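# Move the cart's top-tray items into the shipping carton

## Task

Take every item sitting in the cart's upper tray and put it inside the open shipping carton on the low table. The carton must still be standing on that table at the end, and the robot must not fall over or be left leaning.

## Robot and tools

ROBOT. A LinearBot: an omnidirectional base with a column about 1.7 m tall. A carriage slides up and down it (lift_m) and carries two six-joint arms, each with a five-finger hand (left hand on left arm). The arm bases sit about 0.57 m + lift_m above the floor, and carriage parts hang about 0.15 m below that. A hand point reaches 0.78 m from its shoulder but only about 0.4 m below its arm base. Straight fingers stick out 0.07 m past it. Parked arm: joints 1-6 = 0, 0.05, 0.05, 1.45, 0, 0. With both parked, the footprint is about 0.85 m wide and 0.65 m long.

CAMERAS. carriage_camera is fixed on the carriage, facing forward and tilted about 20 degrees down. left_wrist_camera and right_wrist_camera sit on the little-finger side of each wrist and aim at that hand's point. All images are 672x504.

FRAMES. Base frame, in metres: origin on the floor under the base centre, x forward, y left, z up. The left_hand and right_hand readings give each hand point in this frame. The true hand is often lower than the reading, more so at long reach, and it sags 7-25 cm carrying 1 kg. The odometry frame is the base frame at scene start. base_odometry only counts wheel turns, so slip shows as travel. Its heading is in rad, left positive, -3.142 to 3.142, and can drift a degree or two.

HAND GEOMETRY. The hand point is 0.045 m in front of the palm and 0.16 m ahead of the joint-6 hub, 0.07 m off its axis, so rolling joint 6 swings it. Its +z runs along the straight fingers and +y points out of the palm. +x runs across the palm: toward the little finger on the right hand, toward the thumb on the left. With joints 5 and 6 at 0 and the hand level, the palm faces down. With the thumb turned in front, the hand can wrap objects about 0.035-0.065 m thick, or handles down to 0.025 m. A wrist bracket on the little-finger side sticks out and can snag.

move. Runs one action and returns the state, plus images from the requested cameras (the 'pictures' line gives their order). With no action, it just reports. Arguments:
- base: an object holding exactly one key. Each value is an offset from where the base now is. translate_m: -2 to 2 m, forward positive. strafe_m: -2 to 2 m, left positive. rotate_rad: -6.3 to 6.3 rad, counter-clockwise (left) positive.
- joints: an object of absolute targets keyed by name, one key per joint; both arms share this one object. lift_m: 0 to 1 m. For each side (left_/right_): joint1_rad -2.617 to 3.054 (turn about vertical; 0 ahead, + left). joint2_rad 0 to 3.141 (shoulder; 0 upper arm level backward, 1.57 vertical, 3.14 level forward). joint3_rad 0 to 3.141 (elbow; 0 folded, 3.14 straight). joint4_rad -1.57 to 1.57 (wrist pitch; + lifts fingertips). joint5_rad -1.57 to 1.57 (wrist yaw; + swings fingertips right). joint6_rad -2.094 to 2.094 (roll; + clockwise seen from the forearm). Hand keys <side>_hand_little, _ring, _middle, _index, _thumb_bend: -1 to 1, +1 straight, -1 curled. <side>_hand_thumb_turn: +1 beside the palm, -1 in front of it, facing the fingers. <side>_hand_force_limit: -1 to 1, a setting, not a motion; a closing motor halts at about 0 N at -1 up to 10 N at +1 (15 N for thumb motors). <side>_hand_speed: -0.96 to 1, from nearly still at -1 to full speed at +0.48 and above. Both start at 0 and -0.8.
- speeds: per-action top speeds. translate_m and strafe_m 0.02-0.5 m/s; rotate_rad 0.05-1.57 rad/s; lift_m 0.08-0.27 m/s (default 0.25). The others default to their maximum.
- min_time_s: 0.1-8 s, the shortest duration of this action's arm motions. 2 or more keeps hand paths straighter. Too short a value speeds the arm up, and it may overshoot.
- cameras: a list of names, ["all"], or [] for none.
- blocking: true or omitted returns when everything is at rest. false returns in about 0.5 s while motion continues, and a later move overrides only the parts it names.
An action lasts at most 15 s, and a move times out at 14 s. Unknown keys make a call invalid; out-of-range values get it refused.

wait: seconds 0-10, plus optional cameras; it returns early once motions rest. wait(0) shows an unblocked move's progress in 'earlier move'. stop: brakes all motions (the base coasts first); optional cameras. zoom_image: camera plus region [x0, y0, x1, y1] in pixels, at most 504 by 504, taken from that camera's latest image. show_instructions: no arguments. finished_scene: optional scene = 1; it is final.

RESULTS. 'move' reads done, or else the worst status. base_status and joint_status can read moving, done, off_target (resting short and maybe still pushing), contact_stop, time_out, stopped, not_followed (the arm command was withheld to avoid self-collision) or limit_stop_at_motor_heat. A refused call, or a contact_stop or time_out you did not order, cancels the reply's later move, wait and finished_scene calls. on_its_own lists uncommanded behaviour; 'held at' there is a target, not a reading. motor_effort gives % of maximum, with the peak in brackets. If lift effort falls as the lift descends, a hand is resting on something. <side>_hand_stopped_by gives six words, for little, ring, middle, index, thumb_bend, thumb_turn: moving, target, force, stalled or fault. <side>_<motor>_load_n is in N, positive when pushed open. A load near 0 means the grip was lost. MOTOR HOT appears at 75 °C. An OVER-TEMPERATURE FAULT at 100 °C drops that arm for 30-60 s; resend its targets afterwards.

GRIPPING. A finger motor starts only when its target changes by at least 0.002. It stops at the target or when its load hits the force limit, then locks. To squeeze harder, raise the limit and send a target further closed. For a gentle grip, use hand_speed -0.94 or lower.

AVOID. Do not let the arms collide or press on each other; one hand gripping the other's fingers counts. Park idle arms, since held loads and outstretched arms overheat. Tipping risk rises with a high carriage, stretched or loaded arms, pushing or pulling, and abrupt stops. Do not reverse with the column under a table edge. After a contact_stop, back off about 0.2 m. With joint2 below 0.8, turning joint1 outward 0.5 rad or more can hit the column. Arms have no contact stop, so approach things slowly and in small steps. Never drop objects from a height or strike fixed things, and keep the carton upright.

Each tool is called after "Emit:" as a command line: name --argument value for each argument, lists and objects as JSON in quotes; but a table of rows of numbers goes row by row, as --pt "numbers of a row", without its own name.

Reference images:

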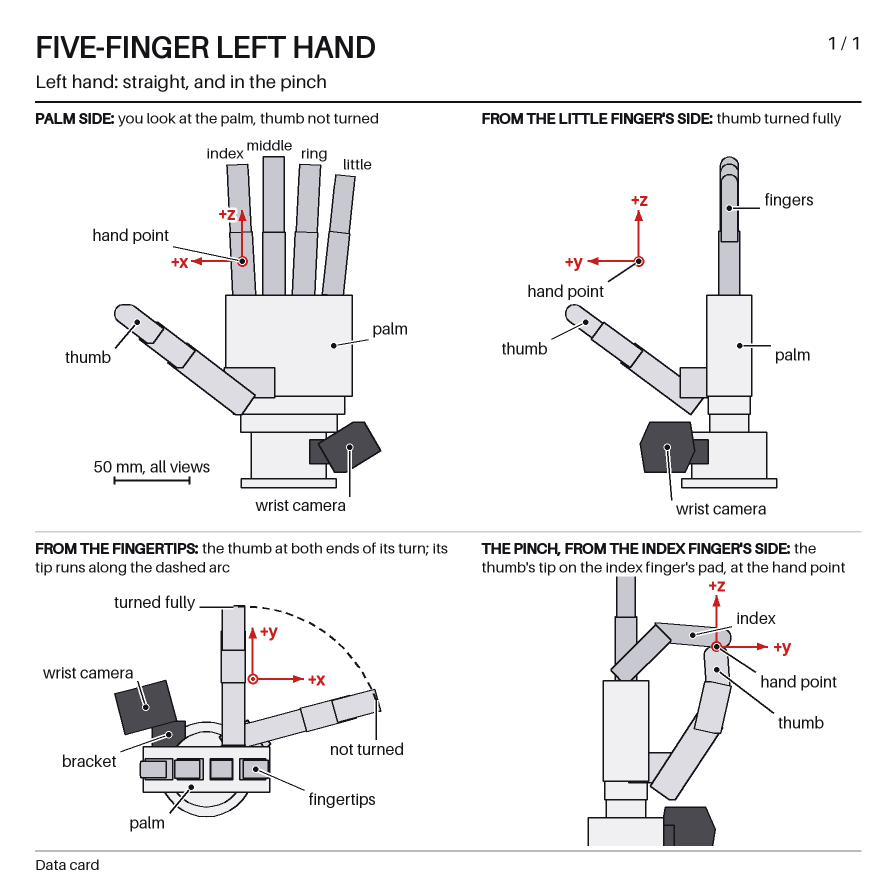

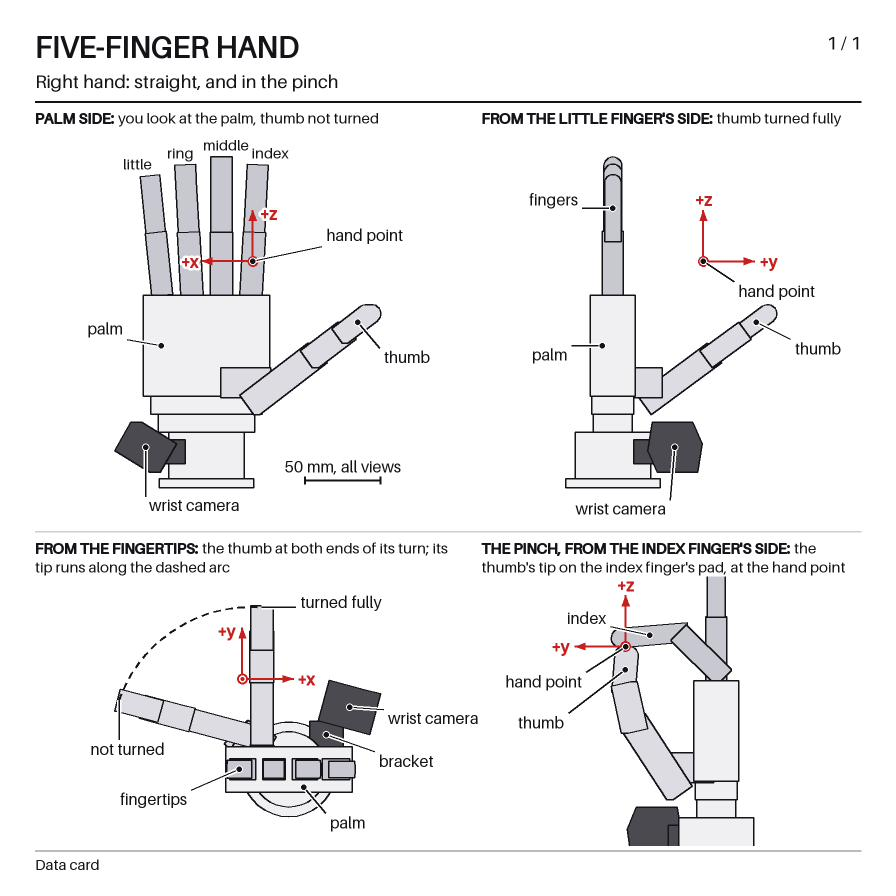

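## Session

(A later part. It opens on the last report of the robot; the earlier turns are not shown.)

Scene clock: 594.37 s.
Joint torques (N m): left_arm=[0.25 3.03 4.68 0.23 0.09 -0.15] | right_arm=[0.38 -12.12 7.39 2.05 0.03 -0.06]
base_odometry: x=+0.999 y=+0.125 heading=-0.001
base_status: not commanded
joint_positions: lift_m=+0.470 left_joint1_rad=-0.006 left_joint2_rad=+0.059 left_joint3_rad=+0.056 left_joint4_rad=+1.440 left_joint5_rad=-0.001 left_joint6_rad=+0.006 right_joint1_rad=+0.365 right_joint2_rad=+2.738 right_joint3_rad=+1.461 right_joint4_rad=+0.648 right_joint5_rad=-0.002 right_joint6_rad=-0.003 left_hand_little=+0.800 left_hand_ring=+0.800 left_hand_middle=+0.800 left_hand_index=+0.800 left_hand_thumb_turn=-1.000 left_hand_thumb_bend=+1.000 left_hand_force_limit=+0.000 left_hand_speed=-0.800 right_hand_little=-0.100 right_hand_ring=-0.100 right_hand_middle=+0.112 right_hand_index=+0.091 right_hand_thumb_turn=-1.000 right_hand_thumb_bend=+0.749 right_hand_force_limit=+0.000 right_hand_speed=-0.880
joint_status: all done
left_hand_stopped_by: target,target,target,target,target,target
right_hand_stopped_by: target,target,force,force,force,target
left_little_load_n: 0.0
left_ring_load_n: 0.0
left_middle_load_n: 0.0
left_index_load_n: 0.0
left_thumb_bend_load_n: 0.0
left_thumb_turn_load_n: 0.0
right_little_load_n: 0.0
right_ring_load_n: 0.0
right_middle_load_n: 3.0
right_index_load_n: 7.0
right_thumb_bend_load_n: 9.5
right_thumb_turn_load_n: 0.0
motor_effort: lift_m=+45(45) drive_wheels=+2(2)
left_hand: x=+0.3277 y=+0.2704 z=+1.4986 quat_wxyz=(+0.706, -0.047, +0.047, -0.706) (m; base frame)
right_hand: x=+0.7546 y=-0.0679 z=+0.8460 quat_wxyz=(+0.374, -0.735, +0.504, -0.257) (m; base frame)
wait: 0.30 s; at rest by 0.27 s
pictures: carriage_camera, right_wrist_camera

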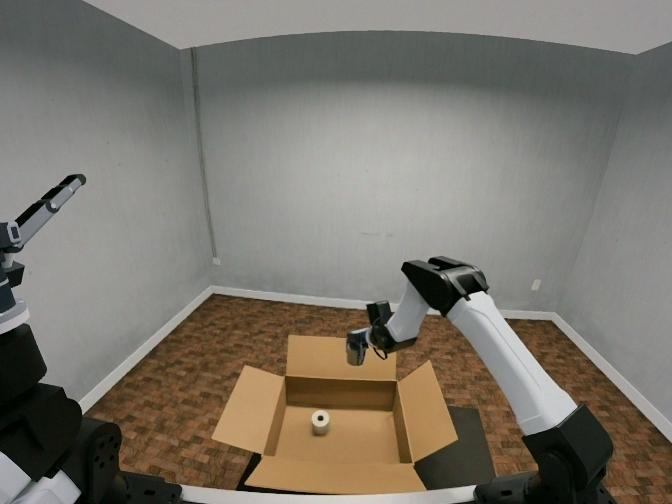

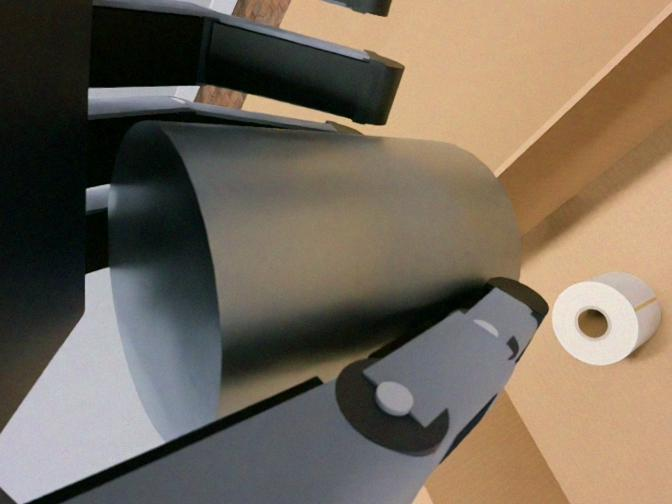

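Emit:
move --joints '{"lift_m": 0.15}' --speeds '{"lift_m": 0.15}'

Emit:
move --joints '{"lift_m": 0.115}' --speeds '{"lift_m": 0.08}'

Emit:
wait --seconds 0.3 --cameras '["carriage_camera", "right_wrist_camera"]'

Emit:
zoom_image --camera "carriage_camera" --region '[260, 240, 500, 480]'

Scene clock: 603.13 s.
Joint torques (N m): left_arm=[0.28 3.55 5.22 0.09 0.18 -0.04] | right_arm=[0.32 -13.29 6.75 1.93 0.03 -0.06]
move: done
base_odometry: x=+0.999 y=+0.125 heading=-0.001
base_status: not commanded
joint_positions: lift_m=+0.150 left_joint1_rad=-0.006 left_joint2_rad=+0.056 left_joint3_rad=+0.051 left_joint4_rad=+1.444 left_joint5_rad=-0.001 left_joint6_rad=+0.006 right_joint1_rad=+0.365 right_joint2_rad=+2.749 right_joint3_rad=+1.468 right_joint4_rad=+0.659 right_joint5_rad=-0.002 right_joint6_rad=-0.003 left_hand_little=+0.800 left_hand_ring=+0.800 left_hand_middle=+0.800 left_hand_index=+0.800 left_hand_thumb_turn=-1.000 left_hand_thumb_bend=+1.000 left_hand_force_limit=+0.000 left_hand_speed=-0.800 right_hand_little=-0.100 right_hand_ring=-0.100 right_hand_middle=+0.112 right_hand_index=+0.091 right_hand_thumb_turn=-1.000 right_hand_thumb_bend=+0.749 right_hand_force_limit=+0.000 right_hand_speed=-0.880
joint_status: all done
left_hand_stopped_by: target,target,target,target,target,target
right_hand_stopped_by: target,target,force,force,force,target
left_little_load_n: 0.0
left_ring_load_n: 0.0
left_middle_load_n: 0.0
left_index_load_n: 0.0
left_thumb_bend_load_n: 0.0
left_thumb_turn_load_n: 0.0
right_little_load_n: 0.0
right_ring_load_n: 0.0
right_middle_load_n: 3.0
right_index_load_n: 6.5
right_thumb_bend_load_n: 9.5
right_thumb_turn_load_n: 0.0
motor_effort: lift_m=+45(46) drive_wheels=-1(2)
left_hand: x=+0.3274 y=+0.2704 z=+1.1773 quat_wxyz=(+0.706, -0.047, +0.046, -0.706) (m; base frame)
right_hand: x=+0.7561 y=-0.0674 z=+0.5239 quat_wxyz=(+0.376, -0.734, +0.503, -0.259) (m; base frame)
pictures: none

Scene clock: 603.93 s.
Joint torques (N m): left_arm=[0.23 3.58 5.09 0.15 0.1 -0.16] | right_arm=[0.32 -13.41 6.52 1.92 0.05 -0.05]
move: done
base_odometry: x=+0.999 y=+0.125 heading=-0.001
base_status: not commanded
joint_positions: lift_m=+0.115 left_joint1_rad=-0.006 left_joint2_rad=+0.056 left_joint3_rad=+0.051 left_joint4_rad=+1.446 left_joint5_rad=-0.001 left_joint6_rad=+0.006 right_joint1_rad=+0.365 right_joint2_rad=+2.750 right_joint3_rad=+1.469 right_joint4_rad=+0.660 right_joint5_rad=-0.002 right_joint6_rad=-0.003 left_hand_little=+0.800 left_hand_ring=+0.800 left_hand_middle=+0.800 left_hand_index=+0.800 left_hand_thumb_turn=-1.000 left_hand_thumb_bend=+1.000 left_hand_force_limit=+0.000 left_hand_speed=-0.800 right_hand_little=-0.100 right_hand_ring=-0.100 right_hand_middle=+0.112 right_hand_index=+0.091 right_hand_thumb_turn=-1.000 right_hand_thumb_bend=+0.749 right_hand_force_limit=+0.000 right_hand_speed=-0.880
joint_status: all done
left_hand_stopped_by: target,target,target,target,target,target
right_hand_stopped_by: target,target,force,force,force,target
left_little_load_n: 0.0
left_ring_load_n: 0.0
left_middle_load_n: 0.0
left_index_load_n: 0.0
left_thumb_bend_load_n: 0.0
left_thumb_turn_load_n: 0.0
right_little_load_n: 0.0
right_ring_load_n: 0.0
right_middle_load_n: 3.0
right_index_load_n: 6.5
right_thumb_bend_load_n: 10.0
right_thumb_turn_load_n: 0.0
motor_effort: lift_m=+45(46) drive_wheels=-2(2)
left_hand: x=+0.3269 y=+0.2704 z=+1.1426 quat_wxyz=(+0.706, -0.046, +0.046, -0.706) (m; base frame)
right_hand: x=+0.7564 y=-0.0673 z=+0.4888 quat_wxyz=(+0.377, -0.734, +0.503, -0.259) (m; base frame)
pictures: none

Scene clock: 604.23 s.
Joint torques (N m): left_arm=[0.35 3.45 5.08 0.14 0.09 -0.09] | right_arm=[0.38 -13.45 6.56 1.9 0.03 -0.07]
base_odometry: x=+0.999 y=+0.125 heading=-0.001
base_status: not commanded
joint_positions: lift_m=+0.115 left_joint1_rad=-0.006 left_joint2_rad=+0.056 left_joint3_rad=+0.051 left_joint4_rad=+1.447 left_joint5_rad=-0.001 left_joint6_rad=+0.006 right_joint1_rad=+0.365 right_joint2_rad=+2.750 right_joint3_rad=+1.469 right_joint4_rad=+0.660 right_joint5_rad=-0.002 right_joint6_rad=-0.003 left_hand_little=+0.800 left_hand_ring=+0.800 left_hand_middle=+0.800 left_hand_index=+0.800 left_hand_thumb_turn=-1.000 left_hand_thumb_bend=+1.000 left_hand_force_limit=+0.000 left_hand_speed=-0.800 right_hand_little=-0.100 right_hand_ring=-0.100 right_hand_middle=+0.112 right_hand_index=+0.091 right_hand_thumb_turn=-1.000 right_hand_thumb_bend=+0.749 right_hand_force_limit=+0.000 right_hand_speed=-0.880
joint_status: all done
left_hand_stopped_by: target,target,target,target,target,target
right_hand_stopped_by: target,target,force,force,force,target
left_little_load_n: 0.0
left_ring_load_n: 0.0
left_middle_load_n: 0.0
left_index_load_n: 0.0
left_thumb_bend_load_n: 0.0
left_thumb_turn_load_n: 0.0
right_little_load_n: 0.0
right_ring_load_n: 0.0
right_middle_load_n: 3.0
right_index_load_n: 7.0
right_thumb_bend_load_n: 9.5
right_thumb_turn_load_n: 0.0
motor_effort: lift_m=+44(46) drive_wheels=+2(2)
left_hand: x=+0.3268 y=+0.2704 z=+1.1426 quat_wxyz=(+0.706, -0.046, +0.046, -0.706) (m; base frame)
right_hand: x=+0.7564 y=-0.0673 z=+0.4888 quat_wxyz=(+0.377, -0.734, +0.503, -0.259) (m; base frame)
wait: 0.30 s; at rest by 0.27 s
pictures: carriage_camera, right_wrist_camera

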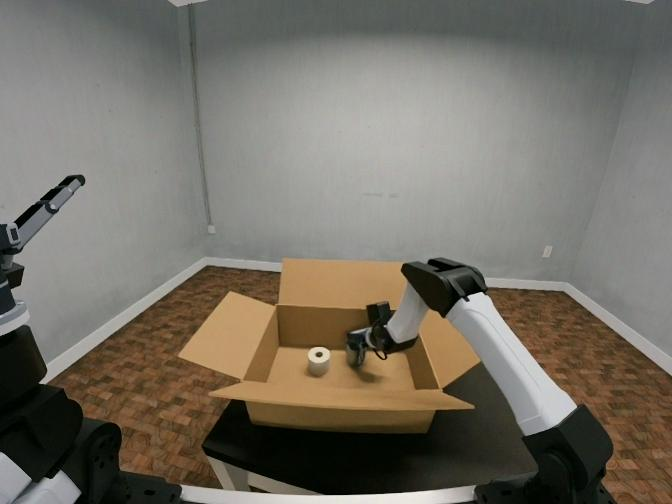

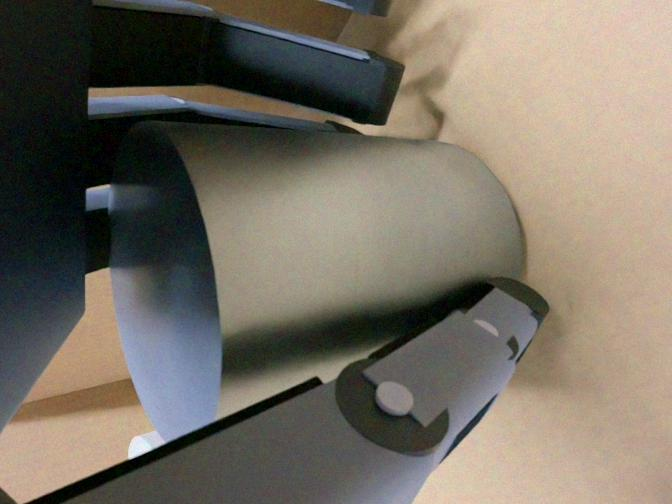

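Scaled by 2.100 from the camera's 672x504 image, which has a finer 960x720 frame.

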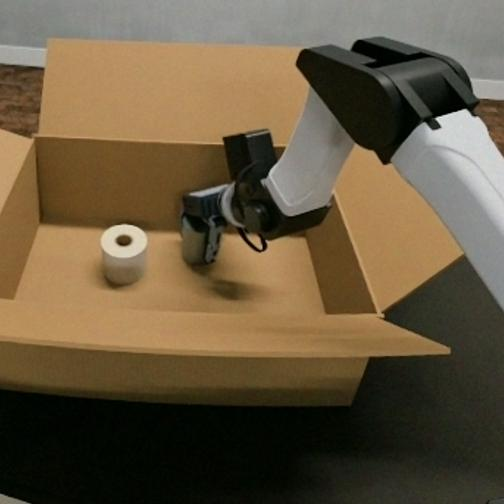

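Emit:
move --joints '{"lift_m": 0.1}' --speeds '{"lift_m": 0.08}' --cameras '["right_wrist_camera"]'

Scene clock: 608.63 s.
Joint torques (N m): left_arm=[0.08 3.69 5.31 0.11 0.07 -0.09] | right_arm=[0.39 -13.37 6.15 1.68 0.01 -0.06]
move: done
base_odometry: x=+0.999 y=+0.125 heading=-0.001
base_status: not commanded
joint_positions: lift_m=+0.100 left_joint1_rad=-0.006 left_joint2_rad=+0.056 left_joint3_rad=+0.051 left_joint4_rad=+1.447 left_joint5_rad=-0.001 left_joint6_rad=+0.006 right_joint1_rad=+0.365 right_joint2_rad=+2.749 right_joint3_rad=+1.474 right_joint4_rad=+0.687 right_joint5_rad=-0.003 right_joint6_rad=-0.003 left_hand_little=+0.800 left_hand_ring=+0.800 left_hand_middle=+0.800 left_hand_index=+0.800 left_hand_thumb_turn=-1.000 left_hand_thumb_bend=+1.000 left_hand_force_limit=+0.000 left_hand_speed=-0.800 right_hand_little=-0.100 right_hand_ring=-0.100 right_hand_middle=+0.112 right_hand_index=+0.091 right_hand_thumb_turn=-1.000 right_hand_thumb_bend=+0.749 right_hand_force_limit=+0.000 right_hand_speed=-0.880
joint_status: all done
left_hand_stopped_by: target,target,target,target,target,target
right_hand_stopped_by: target,target,force,force,force,target
left_little_load_n: 0.0
left_ring_load_n: 0.0
left_middle_load_n: 0.0
left_index_load_n: 0.0
left_thumb_bend_load_n: 0.0
left_thumb_turn_load_n: 0.0
right_little_load_n: -0.5
right_ring_load_n: 0.0
right_middle_load_n: 2.5
right_index_load_n: 6.0
right_thumb_bend_load_n: 10.0
right_thumb_turn_load_n: -1.0
motor_effort: lift_m=+43(44) drive_wheels=+2(2)
left_hand: x=+0.3267 y=+0.2704 z=+1.1277 quat_wxyz=(+0.706, -0.046, +0.045, -0.706) (m; base frame)
right_hand: x=+0.7635 y=-0.0644 z=+0.4809 quat_wxyz=(+0.389, -0.727, +0.499, -0.267) (m; base frame)
pictures: right_wrist_camera

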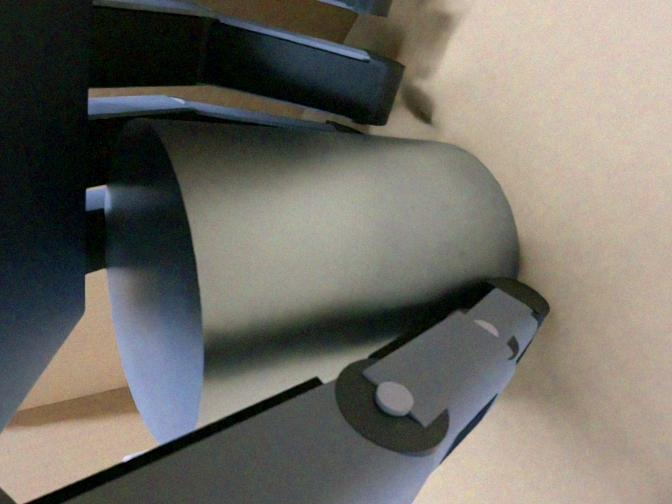

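Emit:
move --joints '{"right_hand_speed": -0.85, "right_hand_thumb_bend": 1, "right_hand_index": 0.7, "right_hand_middle": 0.7, "right_hand_ring": 0.7, "right_hand_little": 0.7}'

Emit:
move --joints '{"lift_m": 0.3}' --speeds '{"lift_m": 0.1}'

Emit:
wait --seconds 0.3 --cameras '["carriage_camera", "right_wrist_camera"]'

Scene clock: 614.67 s.
Joint torques (N m): left_arm=[0.29 3.43 5 0.09 0.11 -0.07] | right_arm=[0.06 -13.37 6.09 1.82 0.05 -0.21]
move: done
base_odometry: x=+0.999 y=+0.125 heading=-0.001
base_status: not commanded
joint_positions: lift_m=+0.100 left_joint1_rad=-0.006 left_joint2_rad=+0.056 left_joint3_rad=+0.051 left_joint4_rad=+1.447 left_joint5_rad=-0.001 left_joint6_rad=+0.006 right_joint1_rad=+0.368 right_joint2_rad=+2.749 right_joint3_rad=+1.474 right_joint4_rad=+0.672 right_joint5_rad=-0.004 right_joint6_rad=+0.010 left_hand_little=+0.800 left_hand_ring=+0.800 left_hand_middle=+0.800 left_hand_index=+0.800 left_hand_thumb_turn=-1.000 left_hand_thumb_bend=+1.000 left_hand_force_limit=+0.000 left_hand_speed=-0.800 right_hand_little=+0.699 right_hand_ring=+0.700 right_hand_middle=+0.700 right_hand_index=+0.700 right_hand_thumb_turn=-1.000 right_hand_thumb_bend=+1.000 right_hand_force_limit=+0.000 right_hand_speed=-0.850
joint_status: all done
left_hand_stopped_by: target,target,target,target,target,target
right_hand_stopped_by: target,target,target,target,target,target
left_little_load_n: 0.0
left_ring_load_n: 0.0
left_middle_load_n: 0.0
left_index_load_n: 0.0
left_thumb_bend_load_n: 0.0
left_thumb_turn_load_n: 0.0
right_little_load_n: -4.0
right_ring_load_n: 0.0
right_middle_load_n: 0.0
right_index_load_n: 0.0
right_thumb_bend_load_n: 0.0
right_thumb_turn_load_n: 0.0
motor_effort: lift_m=+43(43) drive_wheels=+2(2)
left_hand: x=+0.3267 y=+0.2704 z=+1.1277 quat_wxyz=(+0.706, -0.046, +0.045, -0.706) (m; base frame)
right_hand: x=+0.7596 y=-0.0626 z=+0.4784 quat_wxyz=(+0.386, -0.728, +0.504, -0.260) (m; base frame)
pictures: none

Scene clock: 617.07 s.
Joint torques (N m): left_arm=[0.39 3.44 5.18 0.11 0.03 -0.1] | right_arm=[0.05 -13.46 6.06 1.84 0.05 -0.21]
move: done
base_odometry: x=+0.999 y=+0.125 heading=-0.001
base_status: not commanded
joint_positions: lift_m=+0.300 left_joint1_rad=-0.006 left_joint2_rad=+0.056 left_joint3_rad=+0.051 left_joint4_rad=+1.448 left_joint5_rad=-0.001 left_joint6_rad=+0.006 right_joint1_rad=+0.368 right_joint2_rad=+2.750 right_joint3_rad=+1.474 right_joint4_rad=+0.670 right_joint5_rad=-0.004 right_joint6_rad=+0.010 left_hand_little=+0.800 left_hand_ring=+0.800 left_hand_middle=+0.800 left_hand_index=+0.800 left_hand_thumb_turn=-1.000 left_hand_thumb_bend=+1.000 left_hand_force_limit=+0.000 left_hand_speed=-0.800 right_hand_little=+0.699 right_hand_ring=+0.700 right_hand_middle=+0.700 right_hand_index=+0.700 right_hand_thumb_turn=-1.000 right_hand_thumb_bend=+1.000 right_hand_force_limit=+0.000 right_hand_speed=-0.850
joint_status: all done
left_hand_stopped_by: target,target,target,target,target,target
right_hand_stopped_by: target,target,target,target,target,target
left_little_load_n: 0.0
left_ring_load_n: 0.0
left_middle_load_n: 0.0
left_index_load_n: 0.0
left_thumb_bend_load_n: 0.0
left_thumb_turn_load_n: 0.0
right_little_load_n: 0.0
right_ring_load_n: 0.0
right_middle_load_n: 0.0
right_index_load_n: 0.0
right_thumb_bend_load_n: 0.0
right_thumb_turn_load_n: 0.0
motor_effort: lift_m=+44(55) drive_wheels=+2(2)
left_hand: x=+0.3264 y=+0.2705 z=+1.3277 quat_wxyz=(+0.706, -0.045, +0.045, -0.706) (m; base frame)
right_hand: x=+0.7592 y=-0.0628 z=+0.6776 quat_wxyz=(+0.385, -0.729, +0.504, -0.259) (m; base frame)
pictures: none

Scene clock: 617.37 s.
Joint torques (N m): left_arm=[0.43 3.51 5.27 0.11 0.09 -0.12] | right_arm=[0.06 -13.41 6.06 1.82 0.04 -0.21]
base_odometry: x=+0.999 y=+0.125 heading=-0.001
base_status: not commanded
joint_positions: lift_m=+0.300 left_joint1_rad=-0.006 left_joint2_rad=+0.056 left_joint3_rad=+0.051 left_joint4_rad=+1.448 left_joint5_rad=-0.001 left_joint6_rad=+0.006 right_joint1_rad=+0.368 right_joint2_rad=+2.750 right_joint3_rad=+1.474 right_joint4_rad=+0.670 right_joint5_rad=-0.004 right_joint6_rad=+0.010 left_hand_little=+0.800 left_hand_ring=+0.800 left_hand_middle=+0.800 left_hand_index=+0.800 left_hand_thumb_turn=-1.000 left_hand_thumb_bend=+1.000 left_hand_force_limit=+0.000 left_hand_speed=-0.800 right_hand_little=+0.699 right_hand_ring=+0.700 right_hand_middle=+0.700 right_hand_index=+0.700 right_hand_thumb_turn=-1.000 right_hand_thumb_bend=+1.000 right_hand_force_limit=+0.000 right_hand_speed=-0.850
joint_status: all done
left_hand_stopped_by: target,target,target,target,target,target
right_hand_stopped_by: target,target,target,target,target,target
left_little_load_n: 0.0
left_ring_load_n: 0.0
left_middle_load_n: 0.0
left_index_load_n: 0.0
left_thumb_bend_load_n: 0.0
left_thumb_turn_load_n: 0.0
right_little_load_n: 0.0
right_ring_load_n: 0.0
right_middle_load_n: 0.0
right_index_load_n: -0.5
right_thumb_bend_load_n: 0.0
right_thumb_turn_load_n: 0.0
motor_effort: lift_m=+44(55) drive_wheels=-2(2)
left_hand: x=+0.3264 y=+0.2705 z=+1.3277 quat_wxyz=(+0.706, -0.045, +0.045, -0.706) (m; base frame)
right_hand: x=+0.7592 y=-0.0628 z=+0.6776 quat_wxyz=(+0.385, -0.729, +0.504, -0.259) (m; base frame)
wait: 0.30 s; at rest by 0.27 s
pictures: carriage_camera, right_wrist_camera

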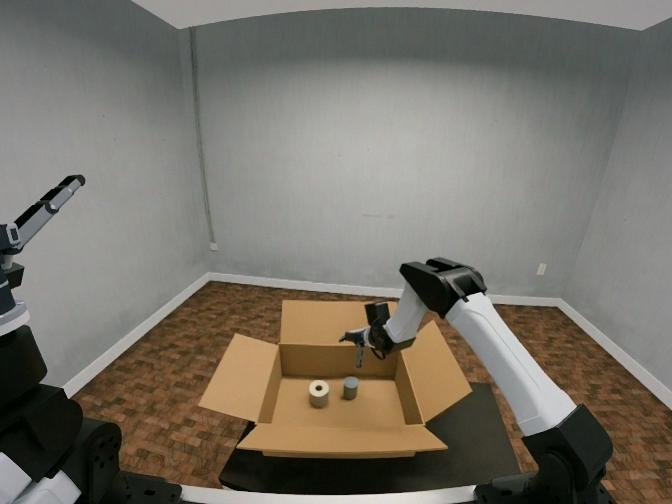

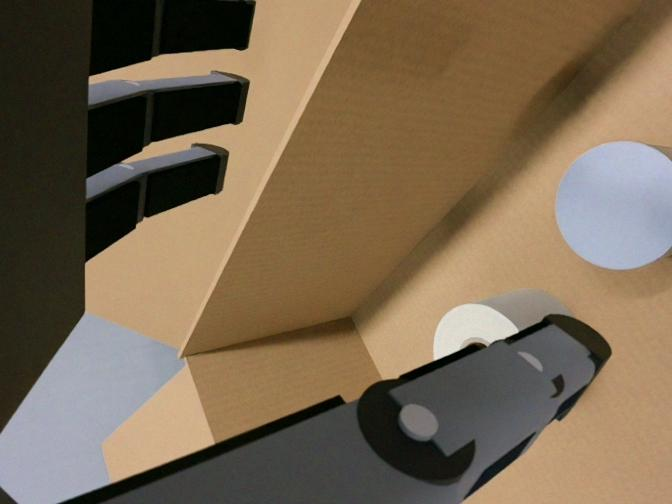

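Emit:
move --joints '{"lift_m": 0.5}'

Emit:
move --base '{"translate_m": -0.6}' --joints '{"right_joint1_rad": 0, "right_joint2_rad": 0.05, "right_joint3_rad": 0.05, "right_joint4_rad": 1.45, "right_joint5_rad": 0, "right_joint6_rad": 0}' --speeds '{"translate_m": 0.2}' --min_time_s 3

Emit:
move --base '{"rotate_rad": 3.009}' --speeds '{"rotate_rad": 1.2}'

Emit:
move --base '{"translate_m": 0.737}' --speeds '{"translate_m": 0.35}'

Emit:
move --base '{"strafe_m": -0.096}' --speeds '{"strafe_m": 0.2}' --cameras '["carriage_camera"]'

Scene clock: 670.20 s.
Joint torques (N m): left_arm=[0.24 3.6 5.42 0.13 0.12 -0.11] | right_arm=[0.02 -13.5 6.15 1.87 0.07 -0.21]
move: done
base_odometry: x=+0.999 y=+0.125 heading=-0.001
base_status: not commanded
joint_positions: lift_m=+0.500 left_joint1_rad=-0.006 left_joint2_rad=+0.056 left_joint3_rad=+0.051 left_joint4_rad=+1.448 left_joint5_rad=-0.001 left_joint6_rad=+0.006 right_joint1_rad=+0.368 right_joint2_rad=+2.752 right_joint3_rad=+1.474 right_joint4_rad=+0.670 right_joint5_rad=-0.004 right_joint6_rad=+0.010 left_hand_little=+0.800 left_hand_ring=+0.800 left_hand_middle=+0.800 left_hand_index=+0.800 left_hand_thumb_turn=-1.000 left_hand_thumb_bend=+1.000 left_hand_force_limit=+0.000 left_hand_speed=-0.800 right_hand_little=+0.699 right_hand_ring=+0.700 right_hand_middle=+0.700 right_hand_index=+0.700 right_hand_thumb_turn=-1.000 right_hand_thumb_bend=+1.000 right_hand_force_limit=+0.000 right_hand_speed=-0.850
joint_status: all done
left_hand_stopped_by: target,target,target,target,target,target
right_hand_stopped_by: target,target,target,target,target,target
left_little_load_n: 0.0
left_ring_load_n: 0.5
left_middle_load_n: 0.0
left_index_load_n: 0.0
left_thumb_bend_load_n: 0.0
left_thumb_turn_load_n: 0.0
right_little_load_n: 0.0
right_ring_load_n: 0.0
right_middle_load_n: 0.0
right_index_load_n: 0.0
right_thumb_bend_load_n: 0.0
right_thumb_turn_load_n: 0.0
motor_effort: lift_m=+46(55) drive_wheels=+2(2)
left_hand: x=+0.3264 y=+0.2705 z=+1.5276 quat_wxyz=(+0.706, -0.045, +0.045, -0.706) (m; base frame)
right_hand: x=+0.7589 y=-0.0629 z=+0.8768 quat_wxyz=(+0.384, -0.729, +0.504, -0.259) (m; base frame)
pictures: none

Scene clock: 674.30 s.
Joint torques (N m): left_arm=[0.1 3.7 5.22 0.11 0.09 -0.06] | right_arm=[-0.68 3.64 5.33 0.08 0.05 -0.22]
move: done
base_odometry: x=+0.399 y=+0.126 heading=+0.000
base_status: done
joint_positions: lift_m=+0.500 left_joint1_rad=-0.006 left_joint2_rad=+0.056 left_joint3_rad=+0.051 left_joint4_rad=+1.448 left_joint5_rad=-0.001 left_joint6_rad=+0.006 right_joint1_rad=+0.006 right_joint2_rad=+0.058 right_joint3_rad=+0.059 right_joint4_rad=+1.441 right_joint5_rad=-0.004 right_joint6_rad=+0.010 left_hand_little=+0.800 left_hand_ring=+0.800 left_hand_middle=+0.800 left_hand_index=+0.800 left_hand_thumb_turn=-1.000 left_hand_thumb_bend=+1.000 left_hand_force_limit=+0.000 left_hand_speed=-0.800 right_hand_little=+0.699 right_hand_ring=+0.700 right_hand_middle=+0.700 right_hand_index=+0.700 right_hand_thumb_turn=-1.000 right_hand_thumb_bend=+1.000 right_hand_force_limit=+0.000 right_hand_speed=-0.850
joint_status: all done
left_hand_stopped_by: target,target,target,target,target,target
right_hand_stopped_by: target,target,target,target,target,target
left_little_load_n: 0.0
left_ring_load_n: 0.0
left_middle_load_n: 0.0
left_index_load_n: 0.0
left_thumb_bend_load_n: 0.5
left_thumb_turn_load_n: 0.0
right_little_load_n: 0.0
right_ring_load_n: 0.0
right_middle_load_n: 0.0
right_index_load_n: 0.0
right_thumb_bend_load_n: 0.0
right_thumb_turn_load_n: 0.0
motor_effort: lift_m=+46(46) drive_wheels=-1(8)
left_hand: x=+0.3264 y=+0.2705 z=+1.5276 quat_wxyz=(+0.706, -0.045, +0.045, -0.706) (m; base frame)
right_hand: x=+0.3256 y=-0.2686 z=+1.5295 quat_wxyz=(+0.711, -0.046, +0.044, -0.700) (m; base frame)
pictures: none

Scene clock: 678.63 s.
Joint torques (N m): left_arm=[0.28 3.29 5.08 0.15 0.11 -0.11] | right_arm=[-0.64 3.49 5.26 0.07 0.04 -0.2]
move: done
base_odometry: x=+0.400 y=+0.126 heading=+3.008
base_status: done
joint_positions: lift_m=+0.500 left_joint1_rad=-0.006 left_joint2_rad=+0.056 left_joint3_rad=+0.051 left_joint4_rad=+1.448 left_joint5_rad=-0.001 left_joint6_rad=+0.006 right_joint1_rad=+0.006 right_joint2_rad=+0.058 right_joint3_rad=+0.059 right_joint4_rad=+1.442 right_joint5_rad=-0.004 right_joint6_rad=+0.010 left_hand_little=+0.800 left_hand_ring=+0.800 left_hand_middle=+0.800 left_hand_index=+0.800 left_hand_thumb_turn=-1.000 left_hand_thumb_bend=+1.000 left_hand_force_limit=+0.000 left_hand_speed=-0.800 right_hand_little=+0.699 right_hand_ring=+0.700 right_hand_middle=+0.700 right_hand_index=+0.700 right_hand_thumb_turn=-1.000 right_hand_thumb_bend=+1.000 right_hand_force_limit=+0.000 right_hand_speed=-0.850
joint_status: not commanded
left_hand_stopped_by: target,target,target,target,target,target
right_hand_stopped_by: target,target,target,target,target,target
left_little_load_n: 0.0
left_ring_load_n: 0.0
left_middle_load_n: 0.0
left_index_load_n: 0.0
left_thumb_bend_load_n: 0.0
left_thumb_turn_load_n: 0.0
right_little_load_n: 0.0
right_ring_load_n: -0.5
right_middle_load_n: 0.0
right_index_load_n: 0.0
right_thumb_bend_load_n: 0.0
right_thumb_turn_load_n: 0.0
motor_effort: lift_m=+46(46) drive_wheels=+2(8)
left_hand: x=+0.3265 y=+0.2704 z=+1.5276 quat_wxyz=(+0.706, -0.045, +0.045, -0.706) (m; base frame)
right_hand: x=+0.3255 y=-0.2686 z=+1.5296 quat_wxyz=(+0.711, -0.046, +0.044, -0.700) (m; base frame)
pictures: none

Scene clock: 682.43 s.
Joint torques (N m): left_arm=[0.17 3.37 5.18 0.11 0.16 -0.12] | right_arm=[-0.7 3.48 5.29 0.08 0.07 -0.22]
move: done
base_odometry: x=-0.331 y=+0.223 heading=+3.009
base_status: done
joint_positions: lift_m=+0.500 left_joint1_rad=-0.006 left_joint2_rad=+0.056 left_joint3_rad=+0.051 left_joint4_rad=+1.448 left_joint5_rad=-0.001 left_joint6_rad=+0.006 right_joint1_rad=+0.006 right_joint2_rad=+0.058 right_joint3_rad=+0.059 right_joint4_rad=+1.444 right_joint5_rad=-0.004 right_joint6_rad=+0.010 left_hand_little=+0.800 left_hand_ring=+0.800 left_hand_middle=+0.800 left_hand_index=+0.800 left_hand_thumb_turn=-1.000 left_hand_thumb_bend=+1.000 left_hand_force_limit=+0.000 left_hand_speed=-0.800 right_hand_little=+0.699 right_hand_ring=+0.700 right_hand_middle=+0.700 right_hand_index=+0.700 right_hand_thumb_turn=-1.000 right_hand_thumb_bend=+1.000 right_hand_force_limit=+0.000 right_hand_speed=-0.850
joint_status: not commanded
left_hand_stopped_by: target,target,target,target,target,target
right_hand_stopped_by: target,target,target,target,target,target
left_little_load_n: 0.0
left_ring_load_n: 0.0
left_middle_load_n: 0.0
left_index_load_n: 0.0
left_thumb_bend_load_n: 0.0
left_thumb_turn_load_n: 0.0
right_little_load_n: 0.0
right_ring_load_n: 0.0
right_middle_load_n: 0.0
right_index_load_n: 0.0
right_thumb_bend_load_n: 0.0
right_thumb_turn_load_n: 0.0
motor_effort: lift_m=+46(46) drive_wheels=-3(11)
left_hand: x=+0.3264 y=+0.2705 z=+1.5276 quat_wxyz=(+0.706, -0.045, +0.045, -0.706) (m; base frame)
right_hand: x=+0.3250 y=-0.2686 z=+1.5298 quat_wxyz=(+0.711, -0.046, +0.043, -0.700) (m; base frame)
pictures: none

Scene clock: 684.10 s.
Joint torques (N m): left_arm=[0.09 3.56 4.93 0.13 0.1 -0.09] | right_arm=[-0.65 3.48 5.29 0.05 0.02 -0.2]
move: done
base_odometry: x=-0.318 y=+0.318 heading=+3.009
base_status: done
joint_positions: lift_m=+0.500 left_joint1_rad=-0.005 left_joint2_rad=+0.056 left_joint3_rad=+0.051 left_joint4_rad=+1.448 left_joint5_rad=-0.001 left_joint6_rad=+0.006 right_joint1_rad=+0.006 right_joint2_rad=+0.058 right_joint3_rad=+0.059 right_joint4_rad=+1.444 right_joint5_rad=-0.002 right_joint6_rad=+0.010 left_hand_little=+0.800 left_hand_ring=+0.800 left_hand_middle=+0.800 left_hand_index=+0.800 left_hand_thumb_turn=-1.000 left_hand_thumb_bend=+1.000 left_hand_force_limit=+0.000 left_hand_speed=-0.800 right_hand_little=+0.699 right_hand_ring=+0.700 right_hand_middle=+0.700 right_hand_index=+0.700 right_hand_thumb_turn=-1.000 right_hand_thumb_bend=+1.000 right_hand_force_limit=+0.000 right_hand_speed=-0.850
joint_status: not commanded
left_hand_stopped_by: target,target,target,target,target,target
right_hand_stopped_by: target,target,target,target,target,target
left_little_load_n: 0.0
left_ring_load_n: 0.0
left_middle_load_n: 0.0
left_index_load_n: 0.0
left_thumb_bend_load_n: 0.0
left_thumb_turn_load_n: 0.0
right_little_load_n: 0.0
right_ring_load_n: 0.0
right_middle_load_n: 0.0
right_index_load_n: 0.0
right_thumb_bend_load_n: 0.0
right_thumb_turn_load_n: 0.0
motor_effort: lift_m=+46(46) drive_wheels=+1(7)
left_hand: x=+0.3264 y=+0.2705 z=+1.5276 quat_wxyz=(+0.706, -0.045, +0.045, -0.705) (m; base frame)
right_hand: x=+0.3249 y=-0.2688 z=+1.5298 quat_wxyz=(+0.711, -0.045, +0.044, -0.700) (m; base frame)
pictures: carriage_camera

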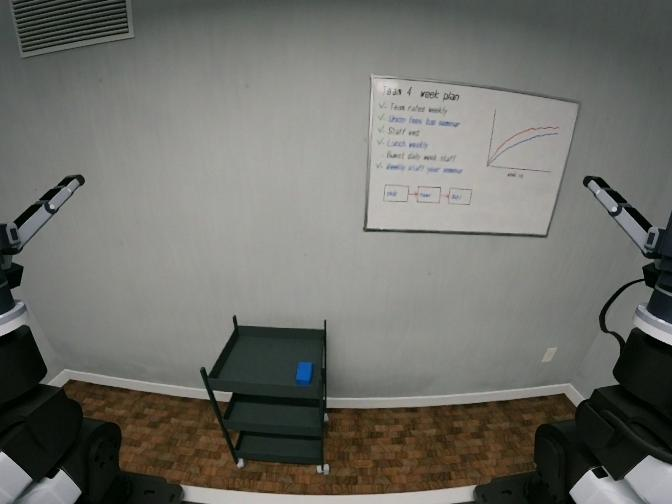

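Emit:
move --base '{"translate_m": 0.297}' --speeds '{"translate_m": 0.15}'

Emit:
wait --seconds 0.3 --cameras '["carriage_camera"]'

Scene clock: 711.00 s.
Joint torques (N m): left_arm=[0.1 3.71 5.34 0.12 0.09 -0.09] | right_arm=[-0.66 3.49 5.24 0.03 0.04 -0.21]
move: done
base_odometry: x=-0.613 y=+0.358 heading=+3.009
base_status: done
joint_positions: lift_m=+0.500 left_joint1_rad=-0.005 left_joint2_rad=+0.056 left_joint3_rad=+0.051 left_joint4_rad=+1.449 left_joint5_rad=-0.001 left_joint6_rad=+0.006 right_joint1_rad=+0.006 right_joint2_rad=+0.058 right_joint3_rad=+0.059 right_joint4_rad=+1.445 right_joint5_rad=-0.002 right_joint6_rad=+0.010 left_hand_little=+0.800 left_hand_ring=+0.800 left_hand_middle=+0.800 left_hand_index=+0.800 left_hand_thumb_turn=-1.000 left_hand_thumb_bend=+1.000 left_hand_force_limit=+0.000 left_hand_speed=-0.800 right_hand_little=+0.699 right_hand_ring=+0.700 right_hand_middle=+0.700 right_hand_index=+0.700 right_hand_thumb_turn=-1.000 right_hand_thumb_bend=+1.000 right_hand_force_limit=+0.000 right_hand_speed=-0.850
joint_status: not commanded
left_hand_stopped_by: target,target,target,target,target,target
right_hand_stopped_by: target,target,target,target,target,target
left_little_load_n: 0.0
left_ring_load_n: 0.0
left_middle_load_n: 0.0
left_index_load_n: 0.0
left_thumb_bend_load_n: 0.0
left_thumb_turn_load_n: 0.0
right_little_load_n: 0.0
right_ring_load_n: 0.0
right_middle_load_n: 0.0
right_index_load_n: 0.0
right_thumb_bend_load_n: 0.0
right_thumb_turn_load_n: 0.0
motor_effort: lift_m=+45(46) drive_wheels=-2(6)
left_hand: x=+0.3263 y=+0.2705 z=+1.5276 quat_wxyz=(+0.706, -0.045, +0.045, -0.705) (m; base frame)
right_hand: x=+0.3247 y=-0.2688 z=+1.5299 quat_wxyz=(+0.711, -0.045, +0.043, -0.700) (m; base frame)
pictures: none

Scene clock: 711.30 s.
Joint torques (N m): left_arm=[0.21 3.52 5.09 0.15 0.08 -0.14] | right_arm=[-0.66 3.63 5.29 0.02 0.03 -0.21]
base_odometry: x=-0.613 y=+0.358 heading=+3.009
base_status: done
joint_positions: lift_m=+0.500 left_joint1_rad=-0.005 left_joint2_rad=+0.056 left_joint3_rad=+0.051 left_joint4_rad=+1.449 left_joint5_rad=-0.001 left_joint6_rad=+0.006 right_joint1_rad=+0.006 right_joint2_rad=+0.058 right_joint3_rad=+0.059 right_joint4_rad=+1.445 right_joint5_rad=-0.002 right_joint6_rad=+0.010 left_hand_little=+0.800 left_hand_ring=+0.800 left_hand_middle=+0.800 left_hand_index=+0.800 left_hand_thumb_turn=-1.000 left_hand_thumb_bend=+1.000 left_hand_force_limit=+0.000 left_hand_speed=-0.800 right_hand_little=+0.699 right_hand_ring=+0.700 right_hand_middle=+0.700 right_hand_index=+0.700 right_hand_thumb_turn=-1.000 right_hand_thumb_bend=+1.000 right_hand_force_limit=+0.000 right_hand_speed=-0.850
joint_status: not commanded
left_hand_stopped_by: target,target,target,target,target,target
right_hand_stopped_by: target,target,target,target,target,target
left_little_load_n: 0.0
left_ring_load_n: 0.0
left_middle_load_n: 0.0
left_index_load_n: 0.0
left_thumb_bend_load_n: 0.0
left_thumb_turn_load_n: 0.0
right_little_load_n: 0.0
right_ring_load_n: 0.0
right_middle_load_n: 0.0
right_index_load_n: 0.0
right_thumb_bend_load_n: 0.0
right_thumb_turn_load_n: 0.0
motor_effort: lift_m=+46(46) drive_wheels=-2(6)
left_hand: x=+0.3262 y=+0.2705 z=+1.5277 quat_wxyz=(+0.706, -0.045, +0.045, -0.705) (m; base frame)
right_hand: x=+0.3247 y=-0.2688 z=+1.5299 quat_wxyz=(+0.711, -0.045, +0.043, -0.700) (m; base frame)
wait: 0.30 s; at rest by 0.27 s
pictures: carriage_camera

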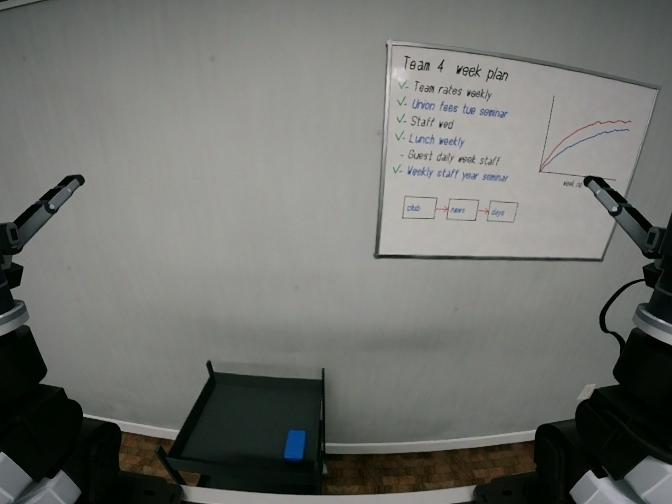

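Emit:
zoom_image --camera "carriage_camera" --region '[140, 340, 360, 504]'

Scaled by 2.291 from the camera's 672x504 image, which has a finer 960x720 frame.

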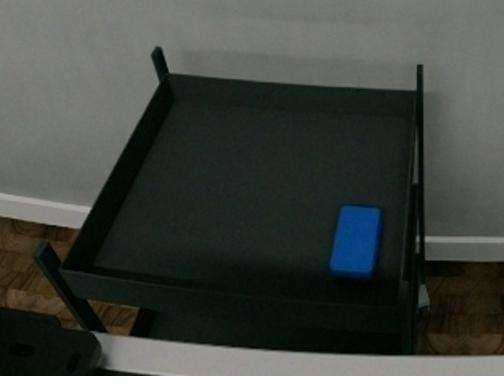

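Emit:
zoom_image --camera "carriage_camera" --region '[440, 300, 672, 504]'

Scaled by 2.172 from the camera's 672x504 image, which has a finer 960x720 frame.

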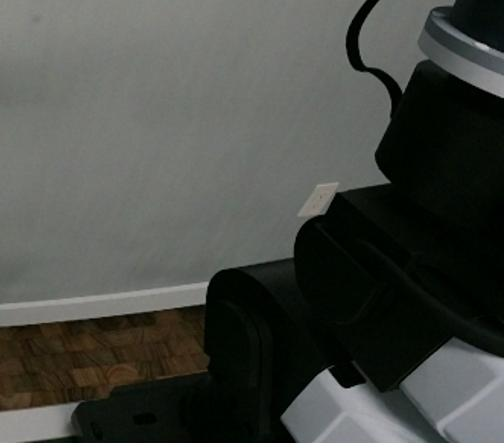

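Emit:
move --base '{"rotate_rad": -1.571}' --speeds '{"rotate_rad": 0.8}'

Emit:
wait --seconds 0.3 --cameras '["carriage_camera"]'

Scene clock: 789.73 s.
Joint torques (N m): left_arm=[0.02 3.51 5.3 0.08 0.07 -0.13] | right_arm=[-0.68 3.51 5.27 0.03 0.01 -0.19]
move: done
base_odometry: x=-0.613 y=+0.358 heading=+1.438
base_status: done
joint_positions: lift_m=+0.500 left_joint1_rad=-0.005 left_joint2_rad=+0.056 left_joint3_rad=+0.051 left_joint4_rad=+1.449 left_joint5_rad=-0.001 left_joint6_rad=+0.006 right_joint1_rad=+0.006 right_joint2_rad=+0.058 right_joint3_rad=+0.059 right_joint4_rad=+1.445 right_joint5_rad=-0.002 right_joint6_rad=+0.010 left_hand_little=+0.800 left_hand_ring=+0.800 left_hand_middle=+0.800 left_hand_index=+0.800 left_hand_thumb_turn=-1.000 left_hand_thumb_bend=+1.000 left_hand_force_limit=+0.000 left_hand_speed=-0.800 right_hand_little=+0.699 right_hand_ring=+0.700 right_hand_middle=+0.700 right_hand_index=+0.700 right_hand_thumb_turn=-1.000 right_hand_thumb_bend=+1.000 right_hand_force_limit=+0.000 right_hand_speed=-0.850
joint_status: not commanded
left_hand_stopped_by: target,target,target,target,target,target
right_hand_stopped_by: target,target,target,target,target,target
left_little_load_n: 0.0
left_ring_load_n: 0.0
left_middle_load_n: 0.0
left_index_load_n: 0.0
left_thumb_bend_load_n: 0.0
left_thumb_turn_load_n: 0.0
right_little_load_n: 0.0
right_ring_load_n: -0.5
right_middle_load_n: 0.0
right_index_load_n: 0.0
right_thumb_bend_load_n: 0.0
right_thumb_turn_load_n: 0.0
motor_effort: lift_m=+46(46) drive_wheels=+2(8)
left_hand: x=+0.3262 y=+0.2705 z=+1.5277 quat_wxyz=(+0.706, -0.045, +0.045, -0.705) (m; base frame)
right_hand: x=+0.3247 y=-0.2689 z=+1.5299 quat_wxyz=(+0.711, -0.045, +0.043, -0.700) (m; base frame)
pictures: none

Scene clock: 790.03 s.
Joint torques (N m): left_arm=[0.06 3.54 5.16 0.12 0.09 -0.14] | right_arm=[-0.68 3.59 5.35 0.02 0.04 -0.2]
base_odometry: x=-0.613 y=+0.358 heading=+1.438
base_status: done
joint_positions: lift_m=+0.500 left_joint1_rad=-0.005 left_joint2_rad=+0.056 left_joint3_rad=+0.051 left_joint4_rad=+1.449 left_joint5_rad=-0.001 left_joint6_rad=+0.006 right_joint1_rad=+0.006 right_joint2_rad=+0.058 right_joint3_rad=+0.059 right_joint4_rad=+1.445 right_joint5_rad=-0.002 right_joint6_rad=+0.010 left_hand_little=+0.800 left_hand_ring=+0.800 left_hand_middle=+0.800 left_hand_index=+0.800 left_hand_thumb_turn=-1.000 left_hand_thumb_bend=+1.000 left_hand_force_limit=+0.000 left_hand_speed=-0.800 right_hand_little=+0.699 right_hand_ring=+0.700 right_hand_middle=+0.700 right_hand_index=+0.700 right_hand_thumb_turn=-1.000 right_hand_thumb_bend=+1.000 right_hand_force_limit=+0.000 right_hand_speed=-0.850
joint_status: not commanded
left_hand_stopped_by: target,target,target,target,target,target
right_hand_stopped_by: target,target,target,target,target,target
left_little_load_n: 0.0
left_ring_load_n: 0.0
left_middle_load_n: 0.0
left_index_load_n: 0.0
left_thumb_bend_load_n: 0.0
left_thumb_turn_load_n: 0.0
right_little_load_n: 0.0
right_ring_load_n: 0.0
right_middle_load_n: 0.0
right_index_load_n: 0.0
right_thumb_bend_load_n: 0.0
right_thumb_turn_load_n: 0.0
motor_effort: lift_m=+45(46) drive_wheels=+2(8)
left_hand: x=+0.3262 y=+0.2705 z=+1.5277 quat_wxyz=(+0.706, -0.045, +0.045, -0.705) (m; base frame)
right_hand: x=+0.3247 y=-0.2689 z=+1.5299 quat_wxyz=(+0.711, -0.045, +0.043, -0.700) (m; base frame)
wait: 0.30 s; at rest by 0.27 s
pictures: carriage_camera

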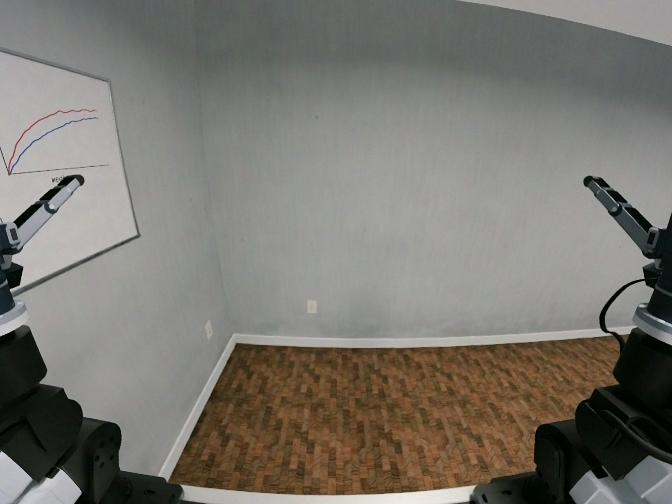

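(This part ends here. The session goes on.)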